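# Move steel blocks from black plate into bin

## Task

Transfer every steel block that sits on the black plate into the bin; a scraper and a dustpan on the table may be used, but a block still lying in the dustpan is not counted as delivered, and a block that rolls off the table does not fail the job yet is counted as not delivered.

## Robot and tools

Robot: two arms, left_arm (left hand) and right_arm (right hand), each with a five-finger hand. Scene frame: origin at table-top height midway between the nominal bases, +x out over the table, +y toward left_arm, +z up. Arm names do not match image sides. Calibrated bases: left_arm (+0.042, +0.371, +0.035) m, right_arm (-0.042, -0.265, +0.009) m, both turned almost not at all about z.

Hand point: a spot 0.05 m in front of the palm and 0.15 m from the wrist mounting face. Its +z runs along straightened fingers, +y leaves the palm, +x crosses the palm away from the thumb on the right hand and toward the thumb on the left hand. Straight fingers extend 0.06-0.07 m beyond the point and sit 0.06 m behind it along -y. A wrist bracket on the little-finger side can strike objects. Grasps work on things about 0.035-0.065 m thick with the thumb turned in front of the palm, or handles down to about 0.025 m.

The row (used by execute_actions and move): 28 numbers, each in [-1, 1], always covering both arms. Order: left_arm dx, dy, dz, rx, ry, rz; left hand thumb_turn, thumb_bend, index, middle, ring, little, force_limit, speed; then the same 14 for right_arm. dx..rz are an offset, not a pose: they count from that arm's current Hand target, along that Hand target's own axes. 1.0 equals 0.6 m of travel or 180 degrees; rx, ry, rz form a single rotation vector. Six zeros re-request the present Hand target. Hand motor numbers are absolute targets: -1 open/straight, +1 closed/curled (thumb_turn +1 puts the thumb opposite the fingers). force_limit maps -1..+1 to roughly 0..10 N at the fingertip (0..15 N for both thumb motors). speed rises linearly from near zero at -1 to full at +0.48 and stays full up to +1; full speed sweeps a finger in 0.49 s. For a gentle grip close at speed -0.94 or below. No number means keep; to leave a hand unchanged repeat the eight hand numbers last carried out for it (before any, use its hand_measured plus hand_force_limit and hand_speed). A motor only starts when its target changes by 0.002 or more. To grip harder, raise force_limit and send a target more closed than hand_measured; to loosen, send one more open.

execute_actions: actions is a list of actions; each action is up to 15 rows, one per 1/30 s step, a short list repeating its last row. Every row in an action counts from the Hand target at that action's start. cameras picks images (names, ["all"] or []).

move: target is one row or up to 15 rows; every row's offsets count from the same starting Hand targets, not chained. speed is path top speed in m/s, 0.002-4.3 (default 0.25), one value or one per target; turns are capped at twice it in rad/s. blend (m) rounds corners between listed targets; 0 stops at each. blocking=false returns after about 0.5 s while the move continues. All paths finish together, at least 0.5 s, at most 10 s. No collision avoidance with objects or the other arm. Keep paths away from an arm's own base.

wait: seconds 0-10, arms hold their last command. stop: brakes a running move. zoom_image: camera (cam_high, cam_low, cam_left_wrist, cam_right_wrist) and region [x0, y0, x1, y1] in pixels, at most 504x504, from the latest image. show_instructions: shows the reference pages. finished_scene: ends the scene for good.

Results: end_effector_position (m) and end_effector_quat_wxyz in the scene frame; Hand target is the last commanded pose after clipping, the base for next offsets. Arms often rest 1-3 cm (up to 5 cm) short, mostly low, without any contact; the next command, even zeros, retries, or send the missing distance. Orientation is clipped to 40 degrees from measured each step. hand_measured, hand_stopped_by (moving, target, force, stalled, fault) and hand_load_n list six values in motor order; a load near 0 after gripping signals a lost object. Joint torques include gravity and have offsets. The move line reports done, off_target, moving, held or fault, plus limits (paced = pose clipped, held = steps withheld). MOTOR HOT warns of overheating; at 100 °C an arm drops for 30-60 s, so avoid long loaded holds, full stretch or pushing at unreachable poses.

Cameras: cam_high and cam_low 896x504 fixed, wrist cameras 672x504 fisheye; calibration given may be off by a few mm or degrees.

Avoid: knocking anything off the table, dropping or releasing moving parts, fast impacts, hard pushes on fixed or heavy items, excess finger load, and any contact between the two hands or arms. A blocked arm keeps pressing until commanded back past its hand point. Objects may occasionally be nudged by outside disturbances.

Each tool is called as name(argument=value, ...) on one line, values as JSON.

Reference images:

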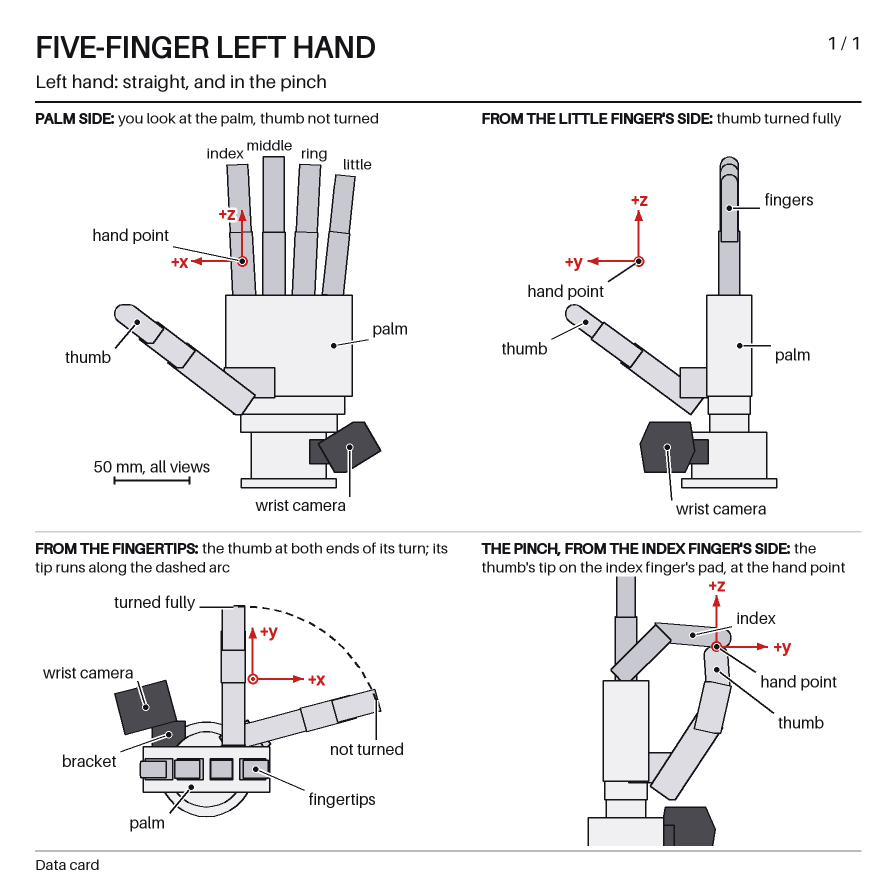

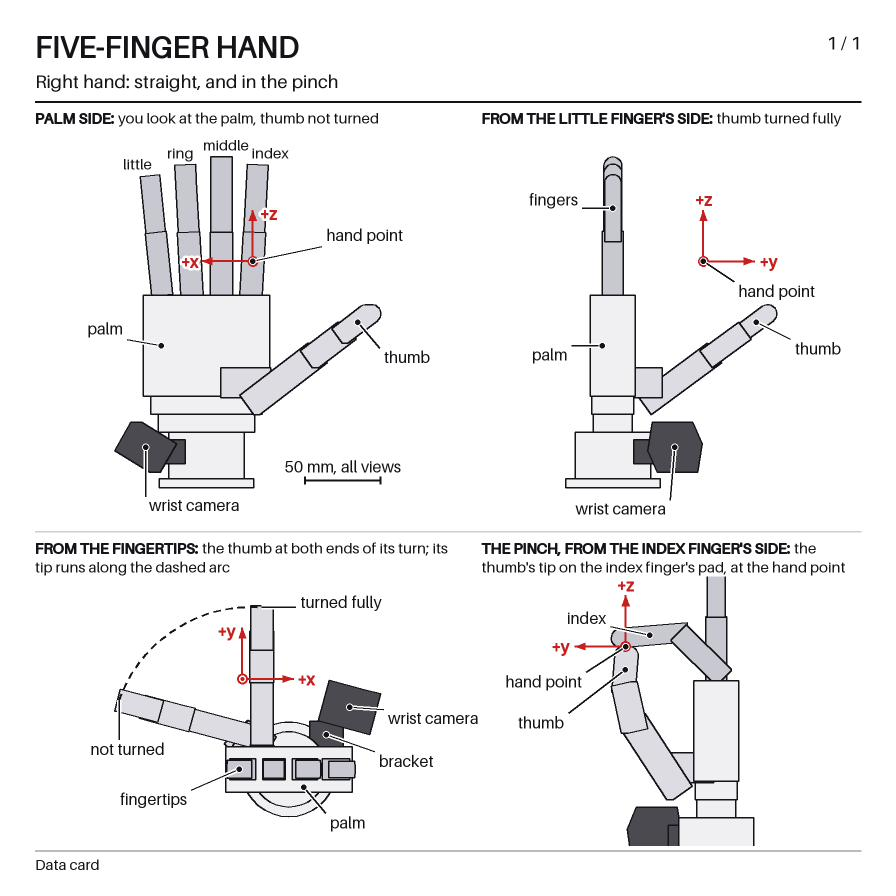

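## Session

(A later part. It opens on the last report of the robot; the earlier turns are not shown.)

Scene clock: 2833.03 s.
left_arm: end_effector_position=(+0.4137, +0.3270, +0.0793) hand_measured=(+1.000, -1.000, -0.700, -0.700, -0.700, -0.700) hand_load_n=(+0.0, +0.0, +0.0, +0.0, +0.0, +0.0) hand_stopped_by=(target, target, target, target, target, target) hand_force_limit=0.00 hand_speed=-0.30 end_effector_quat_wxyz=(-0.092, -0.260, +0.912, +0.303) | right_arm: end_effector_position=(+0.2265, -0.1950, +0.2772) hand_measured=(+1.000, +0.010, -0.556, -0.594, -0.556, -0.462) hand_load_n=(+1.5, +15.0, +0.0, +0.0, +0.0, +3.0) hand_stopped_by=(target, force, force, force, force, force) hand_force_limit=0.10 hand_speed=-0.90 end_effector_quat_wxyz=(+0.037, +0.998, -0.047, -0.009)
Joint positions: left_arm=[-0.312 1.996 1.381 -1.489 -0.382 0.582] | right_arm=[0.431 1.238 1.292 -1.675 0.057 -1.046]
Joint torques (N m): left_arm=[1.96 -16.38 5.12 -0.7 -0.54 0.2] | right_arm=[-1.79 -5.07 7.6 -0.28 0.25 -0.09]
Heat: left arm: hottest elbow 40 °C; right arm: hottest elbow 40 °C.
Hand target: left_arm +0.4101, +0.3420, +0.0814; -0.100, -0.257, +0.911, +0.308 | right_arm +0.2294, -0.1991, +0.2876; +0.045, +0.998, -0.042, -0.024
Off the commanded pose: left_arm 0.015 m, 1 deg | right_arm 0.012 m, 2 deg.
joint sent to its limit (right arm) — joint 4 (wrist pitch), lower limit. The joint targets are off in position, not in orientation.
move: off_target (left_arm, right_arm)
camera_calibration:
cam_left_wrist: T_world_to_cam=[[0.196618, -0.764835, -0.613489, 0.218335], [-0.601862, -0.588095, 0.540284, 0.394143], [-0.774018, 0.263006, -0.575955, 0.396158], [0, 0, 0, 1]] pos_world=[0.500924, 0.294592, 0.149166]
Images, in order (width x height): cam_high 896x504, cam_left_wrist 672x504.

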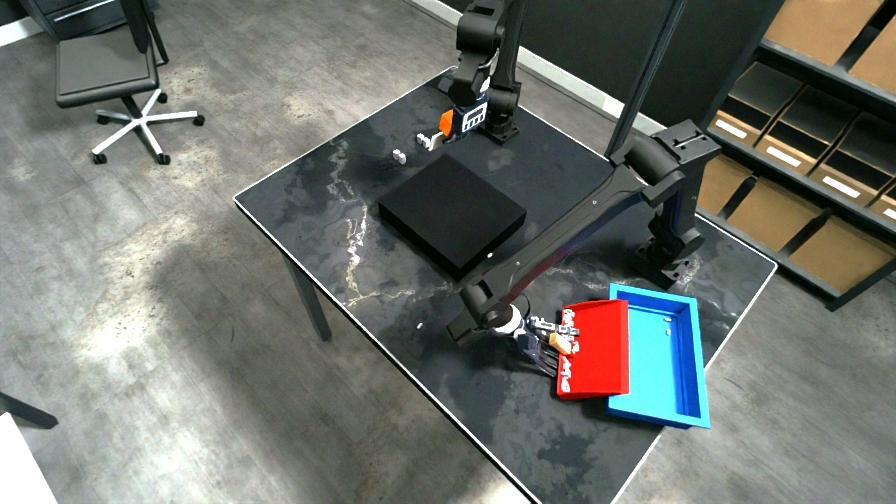

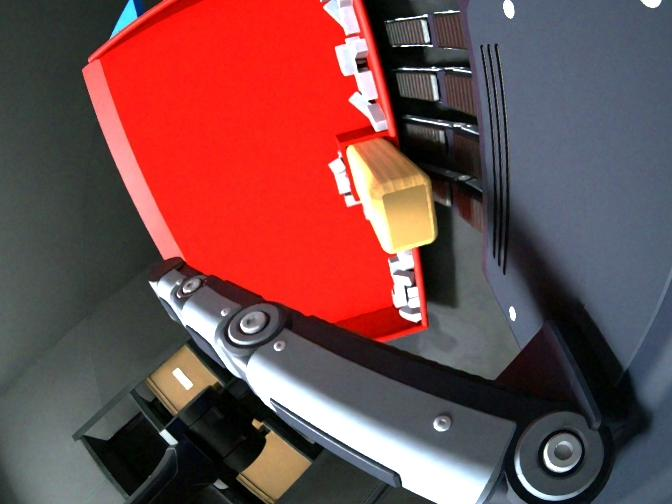

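move(target=[[0.0,-0.0396,-0.0306,0,0,0,1,-1,-0.7,-0.7,-0.7,-0.7,0.0,-0.3,0,0,0,0,0,0,1,0.8,-0.2,-0.2,-0.2,-0.3,0.1,-0.9],[0.0,-0.0345,-0.0372,0,0,0,1,-1,-0.85,-0.85,-0.85,-0.85,0.0,-0.3,0,0,0,0,0,0,1,0.8,-0.2,-0.2,-0.2,-0.3,0.1,-0.9]], speed=0.05, cameras=["cam_high","cam_left_wrist"])

zoom_image(camera="cam_high", region=[480, 280, 600, 400])

Scene clock: 2845.87 s.
left_arm: end_effector_position=(+0.4123, +0.3255, +0.0886) hand_measured=(+1.000, -1.000, -0.850, -0.850, -0.850, -0.850) hand_load_n=(+0.0, +0.0, +0.0, -4.0, +0.0, +0.0) hand_stopped_by=(target, target, target, target, target, target) hand_force_limit=0.00 hand_speed=-0.30 end_effector_quat_wxyz=(-0.113, -0.245, +0.909, +0.318) | right_arm: end_effector_position=(+0.2265, -0.1950, +0.2772) hand_measured=(+1.000, +0.010, -0.556, -0.594, -0.556, -0.462) hand_load_n=(+1.5, +14.5, +0.0, +0.0, +0.0, +3.0) hand_stopped_by=(target, force, force, force, force, force) hand_force_limit=0.10 hand_speed=-0.90 end_effector_quat_wxyz=(+0.037, +0.998, -0.047, -0.009)
Joint positions: left_arm=[-0.32 2.015 1.409 -1.552 -0.383 0.591] | right_arm=[0.431 1.238 1.292 -1.675 0.057 -1.046]
Joint torques (N m): left_arm=[0.44 -14.27 10.54 -0.66 0 -0.04] | right_arm=[-1.85 -5.01 7.61 -0.32 0.24 -0.09]
Heat: left arm: hottest elbow 40 °C; right arm: hottest elbow 40 °C.
Hand target: left_arm +0.4262, +0.3166, +0.0864; -0.100, -0.257, +0.911, +0.308 | right_arm +0.2294, -0.1991, +0.2876; +0.045, +0.998, -0.042, -0.024
Off the commanded pose: left_arm 0.017 m, 2 deg | right_arm 0.012 m, 2 deg.
joint sent to its limit (right arm) — joint 4 (wrist pitch), lower limit. The joint targets are off in position, not in orientation.
move: off_target (left_arm, right_arm); target 2's new numbers were sent with left_arm's hand 0.014 m and 1 deg from that target
camera_calibration:
cam_left_wrist: T_world_to_cam=[[0.150282, -0.757828, -0.634911, 0.241864], [-0.580678, -0.587418, 0.563696, 0.376265], [-0.800143, 0.283966, -0.528332, 0.400588], [0, 0, 0, 1]] pos_world=[0.502669, 0.290563, 0.153107]
Images, in order (width x height): cam_high 896x504, cam_left_wrist 672x504.

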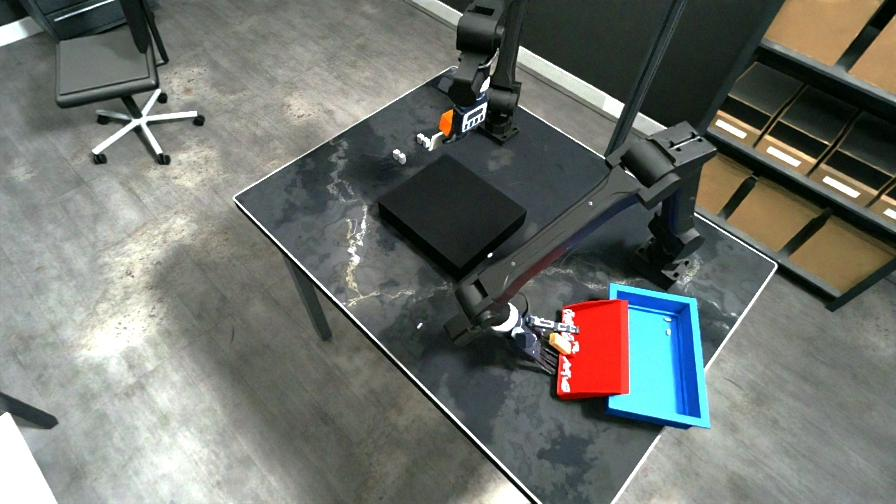

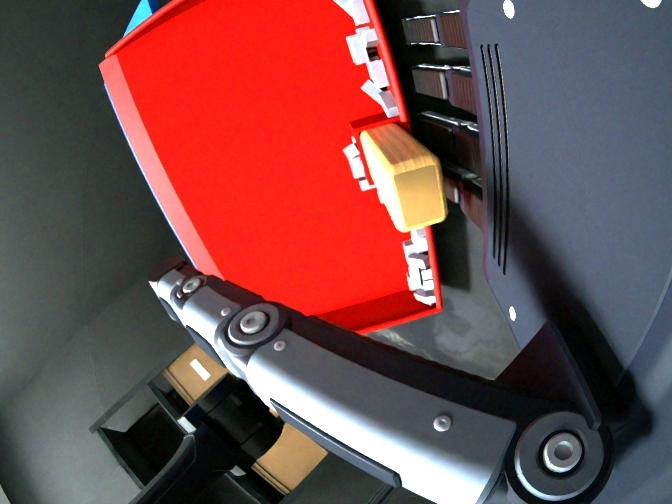

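Scaled by 4.200.

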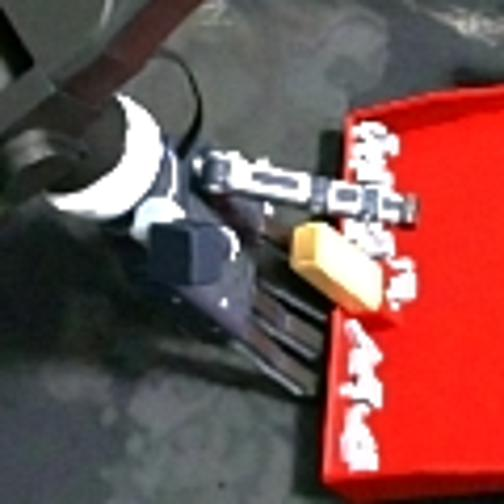

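move(target=[0.0,0.0384,0.0404,0,0,0,1,-1,-0.85,-0.85,-0.85,-0.85,0.0,-0.3,0,0,0,0,0,0,1,0.8,-0.2,-0.2,-0.2,-0.3,0.1,-0.9], speed=0.04, cameras=["cam_high","cam_left_wrist"])

zoom_image(camera="cam_high", region=[480, 280, 600, 400])

Scene clock: 2852.77 s.
left_arm: end_effector_position=(+0.4078, +0.3272, +0.0884) hand_measured=(+1.000, -1.000, -0.850, -0.850, -0.850, -0.850) hand_load_n=(-0.5, +0.0, +0.0, -2.0, +0.0, +0.0) hand_stopped_by=(target, target, target, target, target, target) hand_force_limit=0.00 hand_speed=-0.30 end_effector_quat_wxyz=(-0.095, -0.254, +0.913, +0.306) | right_arm: end_effector_position=(+0.2265, -0.1950, +0.2772) hand_measured=(+1.000, +0.010, -0.556, -0.594, -0.556, -0.462) hand_load_n=(+1.5, +15.0, +0.0, +0.0, +0.0, +3.0) hand_stopped_by=(target, force, force, force, force, force) hand_force_limit=0.10 hand_speed=-0.90 end_effector_quat_wxyz=(+0.037, +0.998, -0.047, -0.009)
Joint positions: left_arm=[-0.319 1.975 1.369 -1.506 -0.383 0.585] | right_arm=[0.431 1.238 1.292 -1.675 0.057 -1.046]
Joint torques (N m): left_arm=[2.78 -14.92 5.22 0.12 -0.51 0.2] | right_arm=[-1.85 -5.13 7.56 -0.29 0.24 -0.09]
Heat: left arm: hottest elbow 40 °C; right arm: hottest elbow 40 °C.
Hand target: left_arm +0.4085, +0.3445, +0.0813; -0.100, -0.257, +0.911, +0.308 | right_arm +0.2294, -0.1991, +0.2876; +0.045, +0.998, -0.042, -0.024
Off the commanded pose: left_arm 0.019 m, 1 deg | right_arm 0.012 m, 2 deg.
joint sent to its limit (right arm) — joint 4 (wrist pitch), lower limit. The joint targets are off in position, not in orientation.
move: off_target (left_arm, right_arm)
camera_calibration:
cam_left_wrist: T_world_to_cam=[[0.184274, -0.764954, -0.617161, 0.230647], [-0.602792, -0.583918, 0.543766, 0.384444], [-0.776328, 0.271818, -0.568709, 0.394152], [0, 0, 0, 1]] pos_world=[0.495228, 0.293781, 0.157457]
Images, in order (width x height): cam_high 896x504, cam_left_wrist 672x504.

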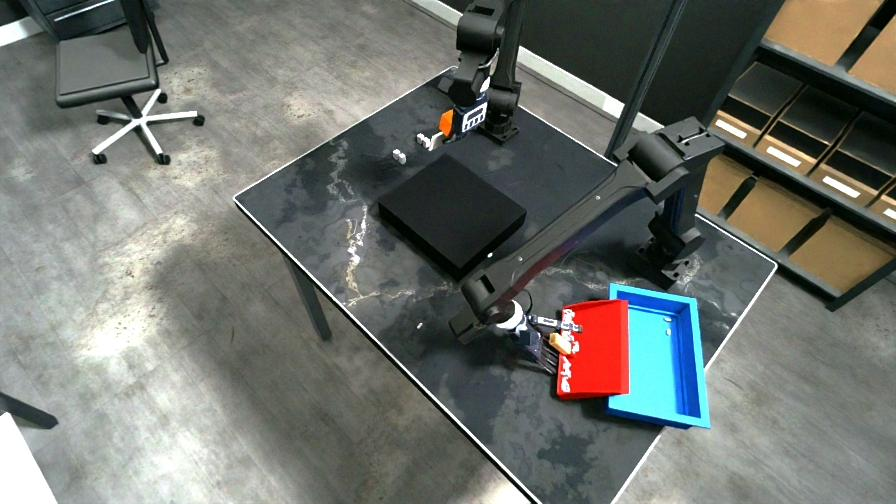

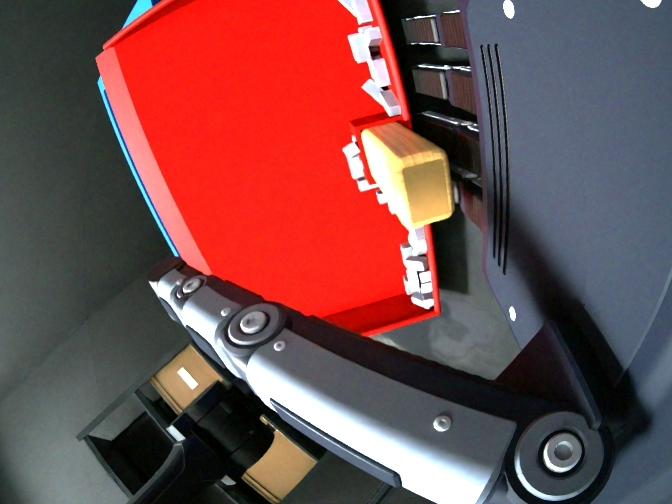

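Scaled by 4.200.

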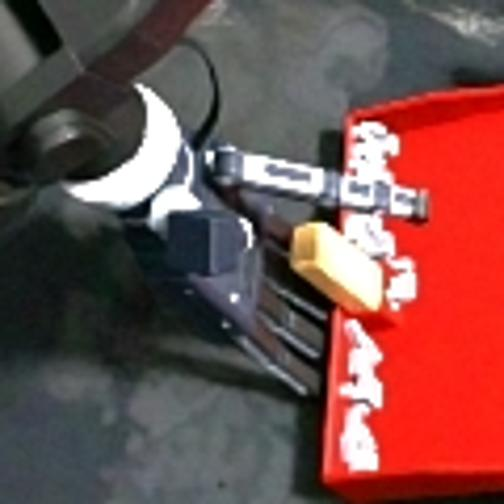

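move(target=[0,0,0,0,0,0,1,0.6,-0.85,-0.85,-0.85,-0.85,1.0,-0.8,0,0,0,0,0,0,1,0.8,-0.2,-0.2,-0.2,-0.3,0.1,-0.9], speed=0.04, cameras=["cam_high","cam_left_wrist"])

zoom_image(camera="cam_high", region=[480, 280, 600, 400])

Scene clock: 2862.87 s.
left_arm: end_effector_position=(+0.4078, +0.3305, +0.0883) hand_measured=(+1.000, +0.400, -0.850, -0.850, -0.850, -0.850) hand_load_n=(+1.0, +3.5, +5.5, -3.5, +0.0, +0.0) hand_stopped_by=(target, moving, target, target, target, target) hand_force_limit=1.00 hand_speed=-0.80 end_effector_quat_wxyz=(-0.096, -0.257, +0.912, +0.306) | right_arm: end_effector_position=(+0.2265, -0.1950, +0.2772) hand_measured=(+1.000, +0.010, -0.556, -0.594, -0.556, -0.462) hand_load_n=(+1.5, +14.5, +0.0, +0.0, +0.0, +3.0) hand_stopped_by=(target, force, force, force, force, force) hand_force_limit=0.10 hand_speed=-0.90 end_effector_quat_wxyz=(+0.037, +0.998, -0.047, -0.009)
Joint positions: left_arm=[-0.311 1.975 1.367 -1.506 -0.385 0.587] | right_arm=[0.431 1.238 1.292 -1.675 0.057 -1.046]
Joint torques (N m): left_arm=[2.37 -14.62 5.59 0.09 -0.48 0.2] | right_arm=[-1.79 -4.95 7.56 -0.31 0.24 -0.09]
Heat: left arm: hottest elbow 39 °C; right arm: hottest elbow 40 °C.
Hand target: left_arm +0.4085, +0.3445, +0.0813; -0.100, -0.257, +0.911, +0.308 | right_arm +0.2294, -0.1991, +0.2876; +0.045, +0.998, -0.042, -0.024
Off the commanded pose: left_arm 0.016 m, 1 deg | right_arm 0.012 m, 2 deg.
joint sent to its limit (right arm) — joint 4 (wrist pitch), lower limit.
move: moving (left_arm; no rest 5 s after the path's end), off_target (right_arm)
camera_calibration:
cam_left_wrist: T_world_to_cam=[[0.187515, -0.763156, -0.61841, 0.231355], [-0.598516, -0.587977, 0.544116, 0.385934], [-0.778856, 0.268099, -0.567016, 0.395359], [0, 0, 0, 1]] pos_world=[0.495532, 0.297485, 0.157254]
Images, in order (width x height): cam_high 896x504, cam_left_wrist 672x504.

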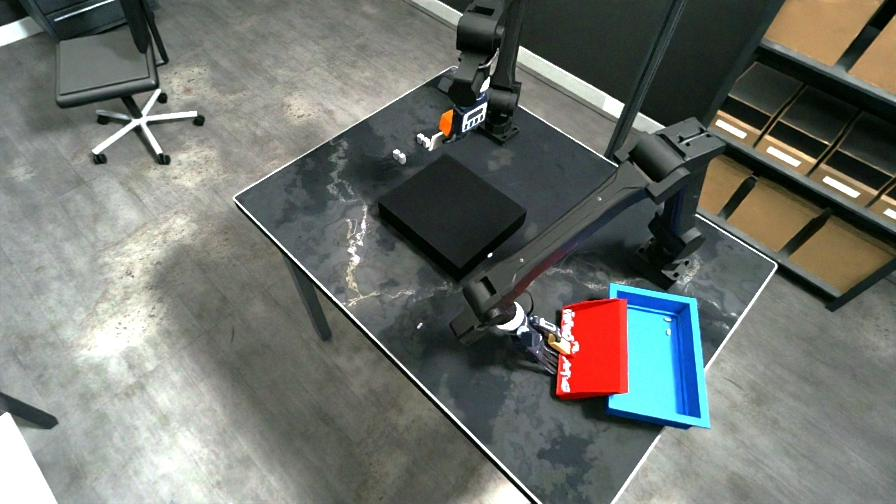

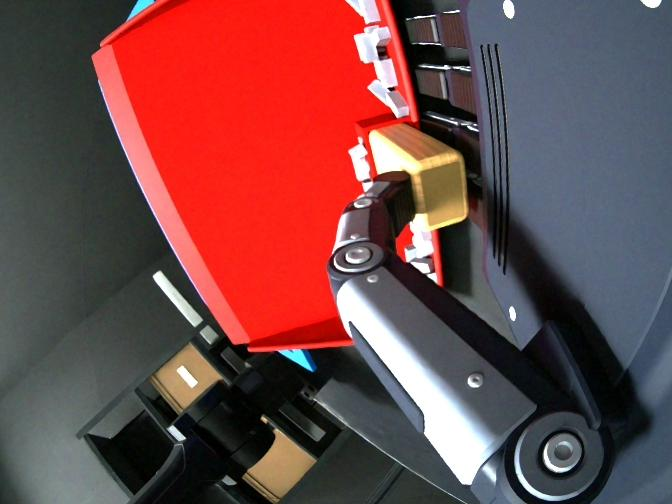

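Scaled by 4.200.

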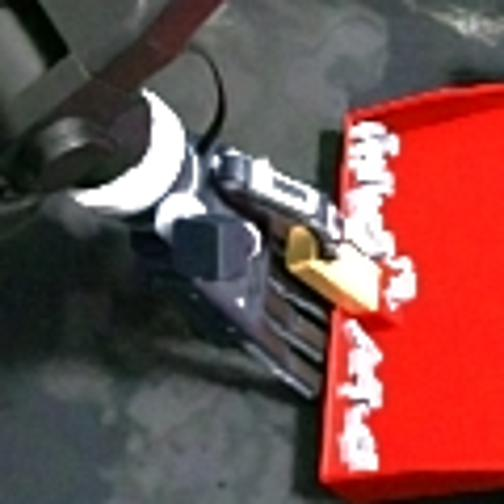

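wait(seconds=4, cameras=["cam_left_wrist"])

Scene clock: 2868.33 s.
left_arm: end_effector_position=(+0.4075, +0.3306, +0.0879) hand_measured=(+1.000, +0.506, -0.850, -0.850, -0.850, -0.850) hand_load_n=(+1.5, +15.5, +4.5, -3.5, +0.0, +0.0) hand_stopped_by=(target, force, target, target, target, target) hand_force_limit=1.00 hand_speed=-0.80 end_effector_quat_wxyz=(-0.096, -0.257, +0.912, +0.306) | right_arm: end_effector_position=(+0.2265, -0.1950, +0.2772) hand_measured=(+1.000, +0.010, -0.556, -0.594, -0.556, -0.462) hand_load_n=(+1.5, +14.5, +0.0, +0.0, +0.0, +3.0) hand_stopped_by=(target, force, force, force, force, force) hand_force_limit=0.10 hand_speed=-0.90 end_effector_quat_wxyz=(+0.037, +0.998, -0.047, -0.009)
Joint positions: left_arm=[-0.311 1.975 1.366 -1.504 -0.385 0.587] | right_arm=[0.431 1.238 1.292 -1.675 0.057 -1.046]
Joint torques (N m): left_arm=[2.2 -14.86 5.53 0.12 -0.49 0.19] | right_arm=[-1.85 -5.07 7.62 -0.28 0.24 -0.09]
Heat: left arm: hottest elbow 39 °C; right arm: hottest elbow 40 °C.
Hand target: left_arm +0.4085, +0.3445, +0.0813; -0.100, -0.257, +0.911, +0.308 | right_arm +0.2294, -0.1991, +0.2876; +0.045, +0.998, -0.042, -0.024
Off the commanded pose: left_arm 0.015 m, 1 deg | right_arm 0.012 m, 2 deg.
wait: 4.00 s; at rest from the start
camera_calibration:
cam_left_wrist: T_world_to_cam=[[0.187515, -0.763156, -0.61841, 0.231179], [-0.598516, -0.587977, 0.544116, 0.386085], [-0.778856, 0.268099, -0.567016, 0.394815], [0, 0, 0, 1]] pos_world=[0.495232, 0.297585, 0.156754]
Images, in order (width x height): cam_left_wrist 672x504.

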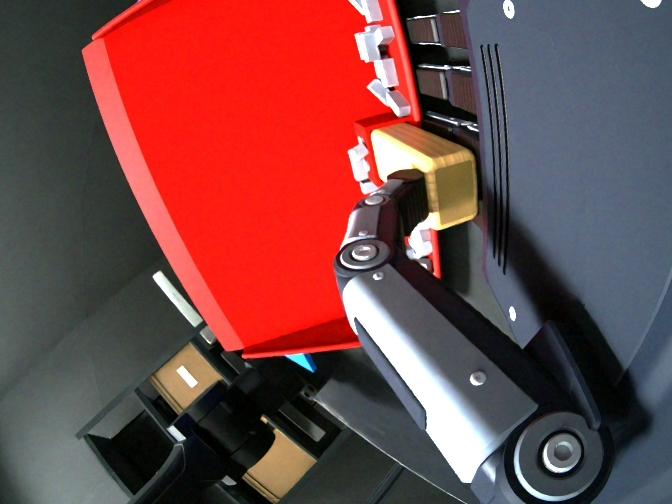

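wait(seconds=0.1, cameras=["cam_high","cam_low"])

zoom_image(camera="cam_low", region=[300, 180, 540, 310])

zoom_image(camera="cam_high", region=[530, 270, 730, 440])

Scene clock: 2872.27 s.
left_arm: end_effector_position=(+0.4075, +0.3306, +0.0879) hand_measured=(+1.000, +0.506, -0.850, -0.850, -0.850, -0.850) hand_load_n=(+1.5, +15.0, +5.0, -3.0, +0.0, +0.0) hand_stopped_by=(target, force, target, target, target, target) hand_force_limit=1.00 hand_speed=-0.80 end_effector_quat_wxyz=(-0.096, -0.257, +0.912, +0.306) | right_arm: end_effector_position=(+0.2265, -0.1950, +0.2772) hand_measured=(+1.000, +0.010, -0.556, -0.594, -0.556, -0.462) hand_load_n=(+1.5, +15.0, +0.0, +0.0, +0.0, +3.0) hand_stopped_by=(target, force, force, force, force, force) hand_force_limit=0.10 hand_speed=-0.90 end_effector_quat_wxyz=(+0.037, +0.998, -0.047, -0.009)
Joint positions: left_arm=[-0.311 1.975 1.366 -1.504 -0.385 0.587] | right_arm=[0.431 1.238 1.292 -1.675 0.057 -1.046]
Joint torques (N m): left_arm=[2.49 -14.51 5.52 0.14 -0.48 0.21] | right_arm=[-1.9 -5.13 7.57 -0.29 0.24 -0.09]
Heat: left arm: hottest elbow 39 °C; right arm: hottest elbow 40 °C.
Hand target: left_arm +0.4085, +0.3445, +0.0813; -0.100, -0.257, +0.911, +0.308 | right_arm +0.2294, -0.1991, +0.2876; +0.045, +0.998, -0.042, -0.024
Off the commanded pose: left_arm 0.015 m, 1 deg | right_arm 0.012 m, 2 deg.
wait: 0.10 s; at rest from the start
Images, in order (width x height): cam_high 896x504, cam_low 896x504.

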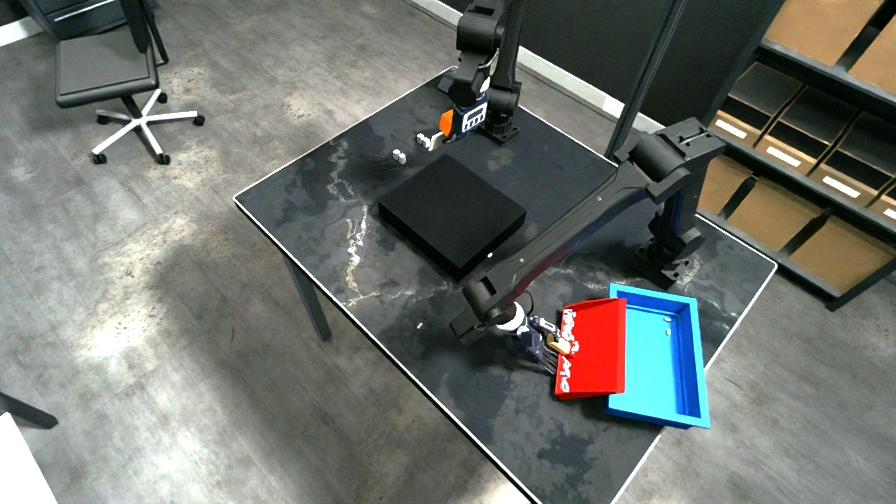

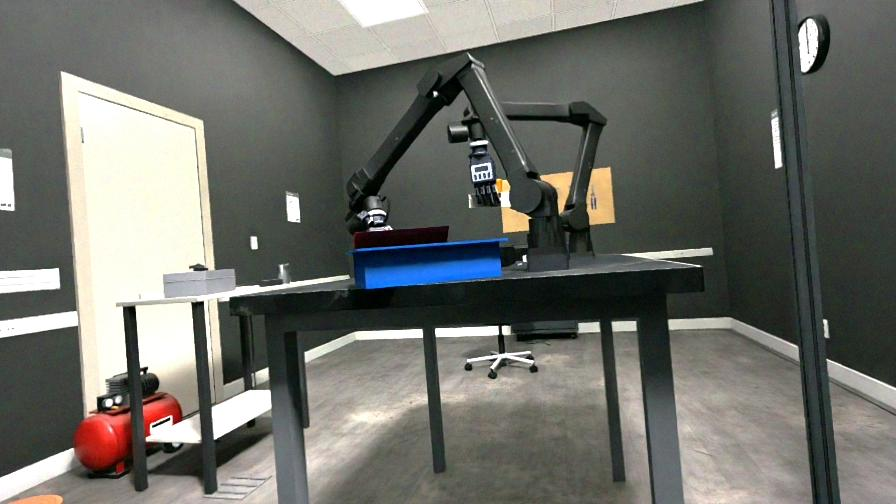

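Scaled by 2.100.

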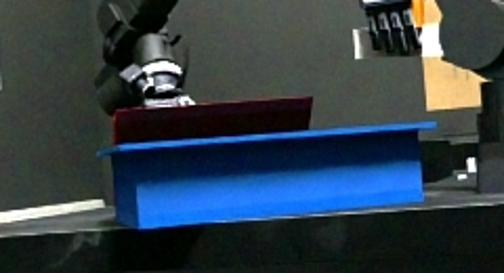

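Scaled by 2.520.

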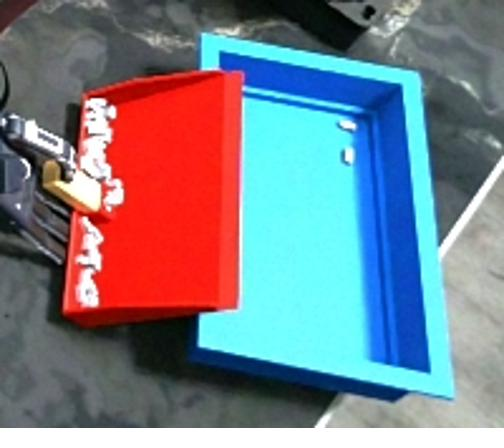

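move(target=[-0.006,0.0343,-0.0827,0.0778,0,0,1,0.6,-0.85,-0.85,-0.85,-0.85,1.0,-0.8,0,0,0,0,0,0,1,0.8,-0.2,-0.2,-0.2,-0.3,0.1,-0.9], speed=0.04, cameras=["cam_high","cam_low","cam_left_wrist"])

zoom_image(camera="cam_high", region=[530, 270, 730, 440])

Scene clock: 2908.33 s.
left_arm: end_effector_position=(+0.4141, +0.3278, +0.1099) hand_measured=(+1.000, +0.506, -0.850, -0.850, -0.850, -0.850) hand_load_n=(+0.5, +15.0, +5.5, +3.0, +0.5, +0.0) hand_stopped_by=(target, force, target, target, target, target) hand_force_limit=1.00 hand_speed=-0.80 end_effector_quat_wxyz=(-0.086, -0.269, +0.937, +0.204) | right_arm: end_effector_position=(+0.2265, -0.1950, +0.2772) hand_measured=(+1.000, +0.010, -0.556, -0.594, -0.556, -0.462) hand_load_n=(+2.0, +14.5, +0.0, +0.0, +0.0, +3.0) hand_stopped_by=(target, force, force, force, force, force) hand_force_limit=0.10 hand_speed=-0.90 end_effector_quat_wxyz=(+0.037, +0.998, -0.047, -0.009)
Joint positions: left_arm=[-0.263 1.849 1.346 -1.441 -0.251 0.683] | right_arm=[0.431 1.238 1.292 -1.675 0.057 -1.046]
Joint torques (N m): left_arm=[1.2 -18.61 8.76 -1.03 -0.34 0.22] | right_arm=[-1.85 -5.19 7.61 -0.27 0.24 -0.09]
Heat: left arm: hottest elbow 38 °C; right arm: hottest elbow 40 °C.
Hand target: left_arm +0.4201, +0.3351, +0.1331; -0.068, -0.267, +0.941, +0.195 | right_arm +0.2294, -0.1991, +0.2876; +0.045, +0.998, -0.042, -0.024
Off the commanded pose: left_arm 0.025 m, 2 deg | right_arm 0.012 m, 2 deg.
joint sent to its limit (right arm) — joint 4 (wrist pitch), lower limit. The joint targets are off in position, not in orientation.
move: off_target (left_arm, right_arm)
camera_calibration:
cam_left_wrist: T_world_to_cam=[[0.251664, -0.861232, -0.441526, 0.227566], [-0.633617, -0.491465, 0.597488, 0.353422], [-0.73157, 0.129391, -0.669375, 0.450387], [0, 0, 0, 1]] pos_world=[0.496154, 0.311406, 0.190789]
Images, in order (width x height): cam_high 896x504, cam_low 896x504, cam_left_wrist 672x504.

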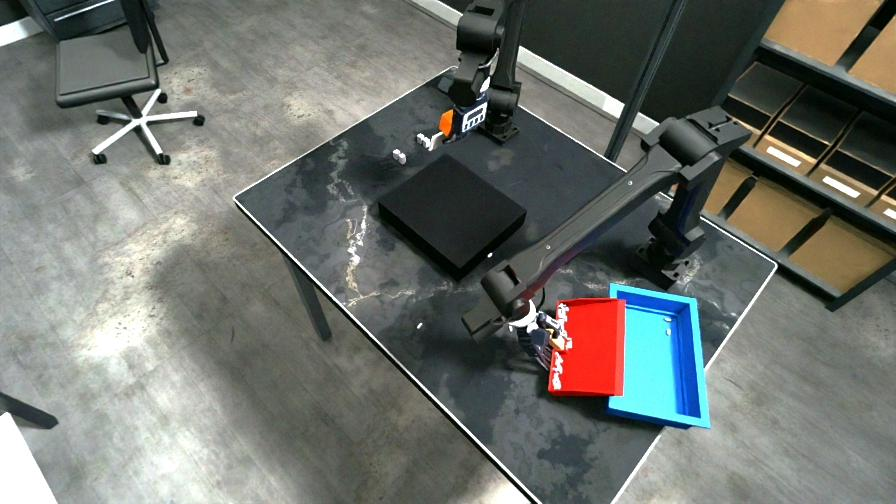

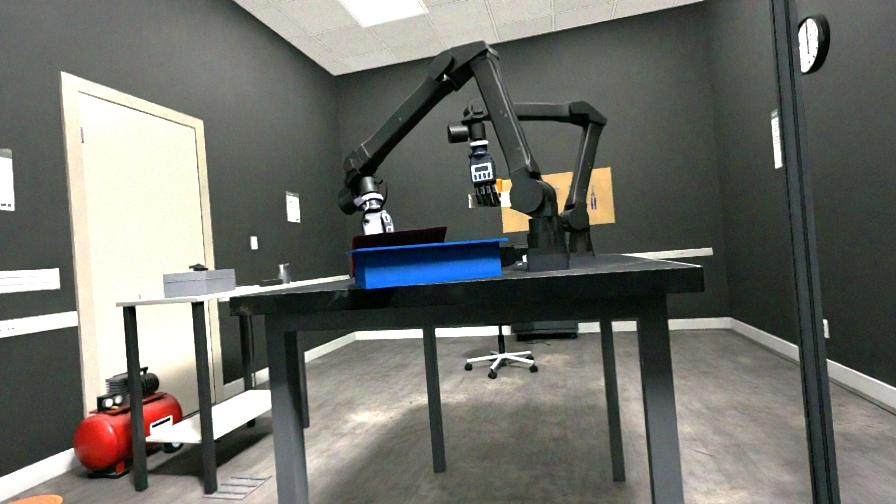

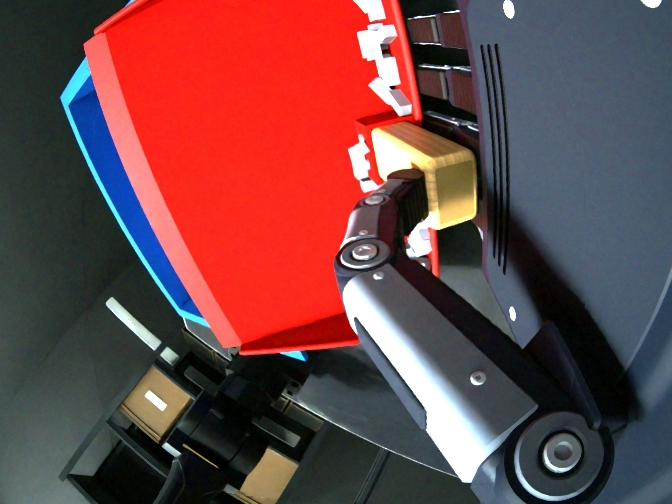

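Scaled by 2.520.

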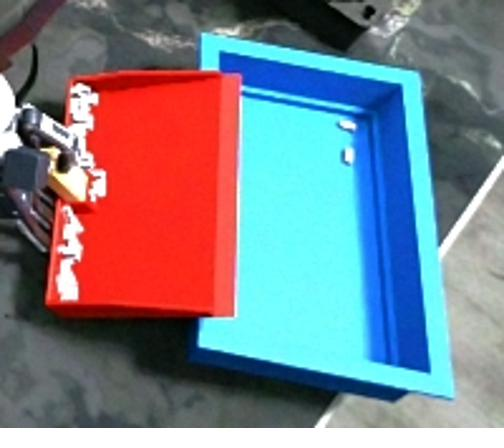

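move(target=[-0.0023,0.0622,-0.0308,0.1111,0,0,1,0.6,-0.85,-0.85,-0.85,-0.85,1.0,-0.8,0,0,0,0,0,0,1,0.8,-0.2,-0.2,-0.2,-0.3,0.1,-0.9], speed=0.04, cameras=["cam_high","cam_left_wrist"])

zoom_image(camera="cam_high", region=[530, 270, 730, 440])

Scene clock: 2923.00 s.
left_arm: end_effector_position=(+0.4033, +0.3527, +0.1443) hand_measured=(+1.000, +0.506, -0.850, -0.850, -0.850, -0.850) hand_load_n=(+1.0, +15.0, +4.5, +2.5, +0.5, +0.0) hand_stopped_by=(target, force, target, target, target, target) hand_force_limit=1.00 hand_speed=-0.80 end_effector_quat_wxyz=(-0.046, -0.271, +0.961, +0.036) | right_arm: end_effector_position=(+0.2265, -0.1950, +0.2772) hand_measured=(+1.000, +0.010, -0.556, -0.594, -0.556, -0.462) hand_load_n=(+1.5, +14.5, +0.0, +0.0, +0.0, +3.0) hand_stopped_by=(target, force, force, force, force, force) hand_force_limit=0.10 hand_speed=-0.90 end_effector_quat_wxyz=(+0.037, +0.998, -0.047, -0.009)
Joint positions: left_arm=[-0.122 1.59 1.215 -1.309 -0.029 0.881] | right_arm=[0.431 1.238 1.292 -1.675 0.057 -1.046]
Joint torques (N m): left_arm=[1.44 -15.38 10 -0.18 -0.08 0.17] | right_arm=[-1.85 -5.01 7.56 -0.28 0.24 -0.09]
Heat: left arm: hottest elbow 38 °C; right arm: hottest elbow 40 °C.
Hand target: left_arm +0.4078, +0.3589, +0.1650; -0.021, -0.275, +0.961, +0.028 | right_arm +0.2294, -0.1991, +0.2876; +0.045, +0.998, -0.042, -0.024
Off the commanded pose: left_arm 0.022 m, 3 deg | right_arm 0.012 m, 2 deg.
joint sent to its limit (right arm) — joint 4 (wrist pitch), lower limit. The joint targets are off in position, not in orientation.
move: off_target (left_arm, right_arm)
camera_calibration:
cam_left_wrist: T_world_to_cam=[[0.301787, -0.946409, -0.115044, 0.229574], [-0.736572, -0.308069, 0.602126, 0.314472], [-0.605298, -0.0969758, -0.790069, 0.508518], [0, 0, 0, 1]] pos_world=[0.470154, 0.363464, 0.238824]
Images, in order (width x height): cam_high 896x504, cam_left_wrist 672x504.

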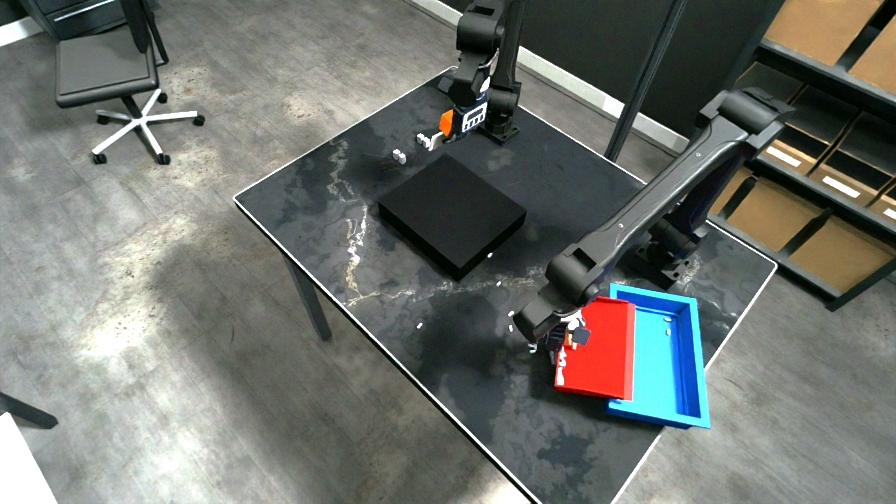

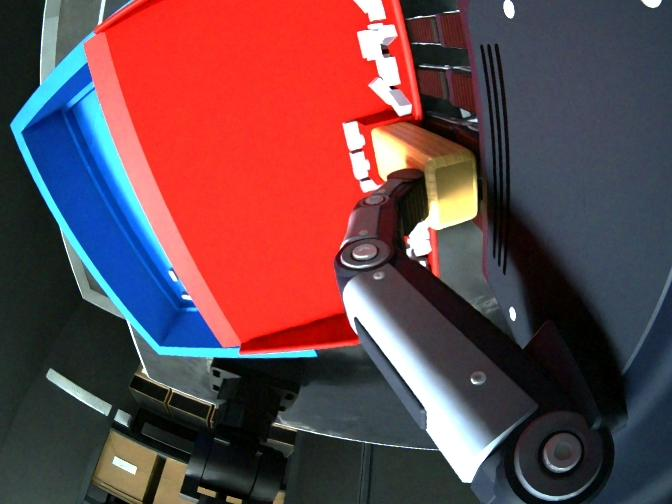

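Scaled by 2.520.

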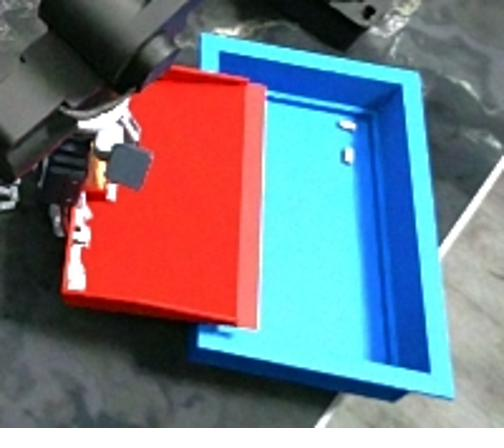

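move(target=[0.008,0.0722,-0.0168,0.1111,0,0,1,0.6,-0.85,-0.85,-0.85,-0.85,1.0,-0.8,0,0,0,0,0,0,1,0.8,-0.2,-0.2,-0.2,-0.3,0.1,-0.9], speed=0.04, cameras=["cam_high","cam_left_wrist"])

zoom_image(camera="cam_high", region=[530, 270, 730, 440])

Scene clock: 2935.17 s.
left_arm: end_effector_position=(+0.3719, +0.3934, +0.1586) hand_measured=(+1.000, +0.506, -0.850, -0.850, -0.850, -0.850) hand_load_n=(+1.0, +15.0, +3.0, +1.5, +0.0, +0.0) hand_stopped_by=(target, force, target, target, target, target) hand_force_limit=1.00 hand_speed=-0.80 end_effector_quat_wxyz=(-0.007, -0.280, +0.952, -0.127) | right_arm: end_effector_position=(+0.2265, -0.1950, +0.2772) hand_measured=(+1.000, +0.010, -0.556, -0.594, -0.556, -0.462) hand_load_n=(+1.5, +14.5, +0.0, +0.0, +0.0, +3.0) hand_stopped_by=(target, force, force, force, force, force) hand_force_limit=0.10 hand_speed=-0.90 end_effector_quat_wxyz=(+0.037, +0.998, -0.047, -0.009)
Joint positions: left_arm=[0.117 1.37 1.057 -1.223 0.252 1.095] | right_arm=[0.431 1.238 1.292 -1.675 0.057 -1.046]
Joint torques (N m): left_arm=[1.32 -11.99 10.91 0.44 0.51 0.14] | right_arm=[-1.79 -5.07 7.58 -0.29 0.24 -0.09]
Heat: left arm: hottest elbow 39 °C; right arm: hottest elbow 40 °C.
Hand target: left_arm +0.3814, +0.3926, +0.1780; +0.028, -0.274, +0.951, -0.139 | right_arm +0.2294, -0.1991, +0.2876; +0.045, +0.998, -0.042, -0.024
Off the commanded pose: left_arm 0.022 m, 4 deg | right_arm 0.012 m, 2 deg.
joint sent to its limit (right arm) — joint 4 (wrist pitch), lower limit. The joint targets are off in position, not in orientation.
move: off_target (left_arm, right_arm)
camera_calibration:
cam_left_wrist: T_world_to_cam=[[0.327141, -0.921119, 0.210995, 0.208144], [-0.822774, -0.167825, 0.543026, 0.281496], [-0.464781, -0.351247, -0.812775, 0.556228], [0, 0, 0, 1]] pos_world=[0.42204, 0.434341, 0.255311]
Images, in order (width x height): cam_high 896x504, cam_left_wrist 672x504.

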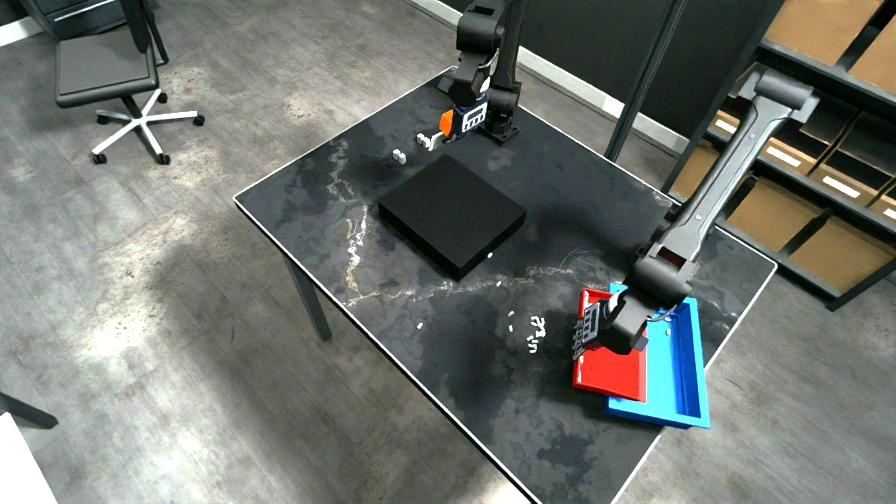

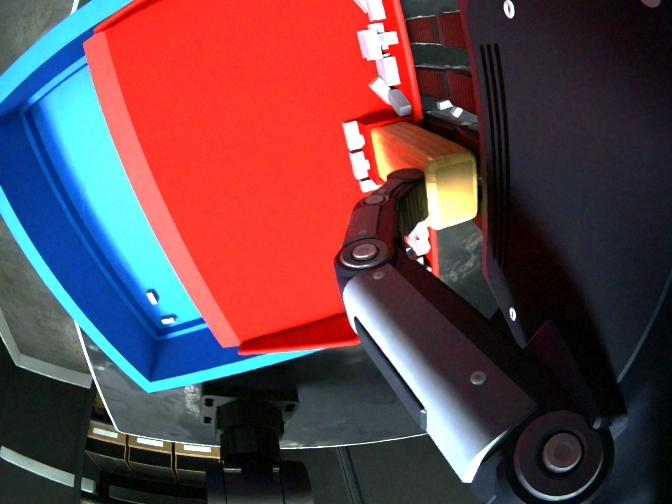

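Scaled by 2.520.

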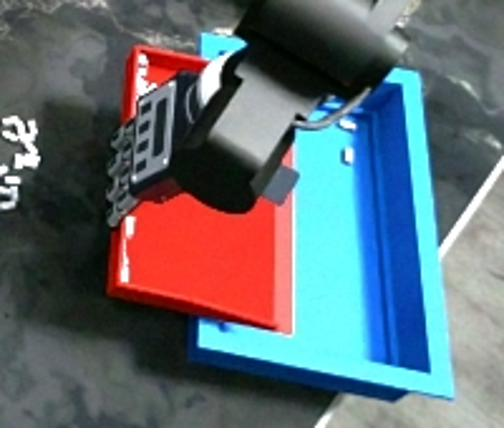

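move(target=[-0.0023,0.0572,-0.0255,0.1111,0,0,1,0.6,-0.85,-0.85,-0.85,-0.85,1.0,-0.8,0,0,0,0,0,0,1,0.8,-0.2,-0.2,-0.2,-0.3,0.1,-0.9], speed=0.05, cameras=["cam_high","cam_left_wrist"])

Scene clock: 3009.97 s.
left_arm: end_effector_position=(+0.3562, +0.4242, +0.1617) hand_measured=(+1.000, +0.506, -0.850, -0.850, -0.850, -0.850) hand_load_n=(+1.0, +14.5, +2.0, +1.0, +0.0, +0.0) hand_stopped_by=(target, force, target, target, target, target) hand_force_limit=1.00 hand_speed=-0.80 end_effector_quat_wxyz=(+0.045, -0.273, +0.915, -0.294) | right_arm: end_effector_position=(+0.2265, -0.1950, +0.2772) hand_measured=(+1.000, +0.010, -0.556, -0.594, -0.556, -0.462) hand_load_n=(+2.0, +14.5, +0.0, +0.0, +0.0, +3.0) hand_stopped_by=(target, force, force, force, force, force) hand_force_limit=0.10 hand_speed=-0.90 end_effector_quat_wxyz=(+0.037, +0.998, -0.047, -0.009)
Joint positions: left_arm=[0.398 1.287 0.965 -1.207 0.603 1.358] | right_arm=[0.431 1.238 1.292 -1.675 0.057 -1.046]
Joint torques (N m): left_arm=[1.32 -10.23 11.12 -0.17 1.2 0.14] | right_arm=[-1.73 -5.01 7.54 -0.28 0.24 -0.09]
Heat: left arm: hottest elbow 40 °C; right arm: hottest elbow 40 °C.
Hand target: left_arm +0.3630, +0.4250, +0.1830; +0.075, -0.266, +0.912, -0.302 | right_arm +0.2294, -0.1991, +0.2876; +0.045, +0.998, -0.042, -0.024
Off the commanded pose: left_arm 0.022 m, 4 deg | right_arm 0.012 m, 2 deg.
joint sent to its limit (right arm) — joint 4 (wrist pitch), lower limit. The joint targets are off in position, not in orientation.
move: off_target (left_arm, right_arm)
camera_calibration:
cam_left_wrist: T_world_to_cam=[[0.274178, -0.800954, 0.532259, 0.156972], [-0.913508, -0.0439431, 0.404441, 0.274262], [-0.300549, -0.597111, -0.743726, 0.596898], [0, 0, 0, 1]] pos_world=[0.3869, 0.494193, 0.249456]
Images, in order (width x height): cam_high 896x504, cam_left_wrist 672x504.

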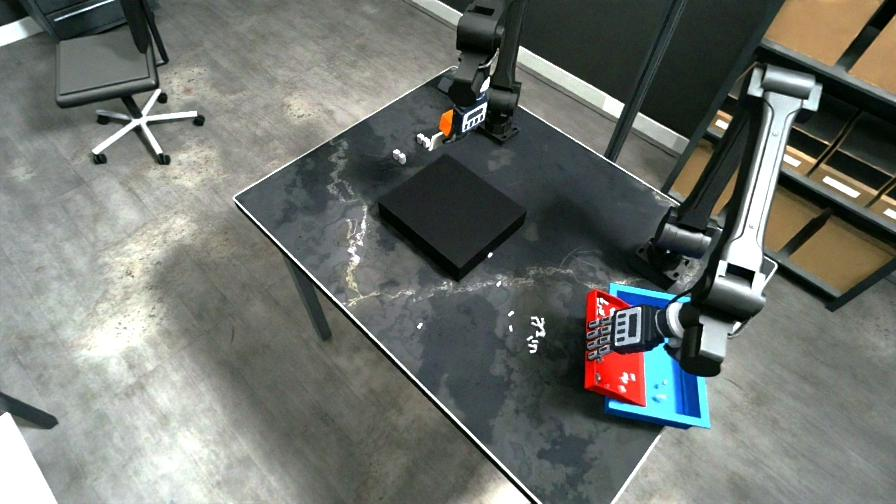

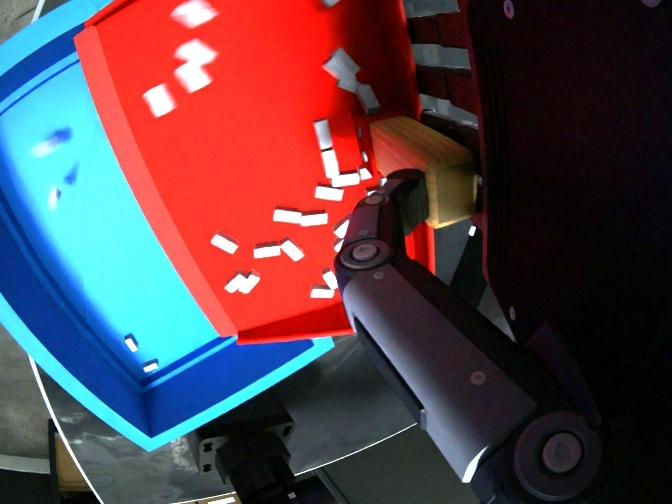

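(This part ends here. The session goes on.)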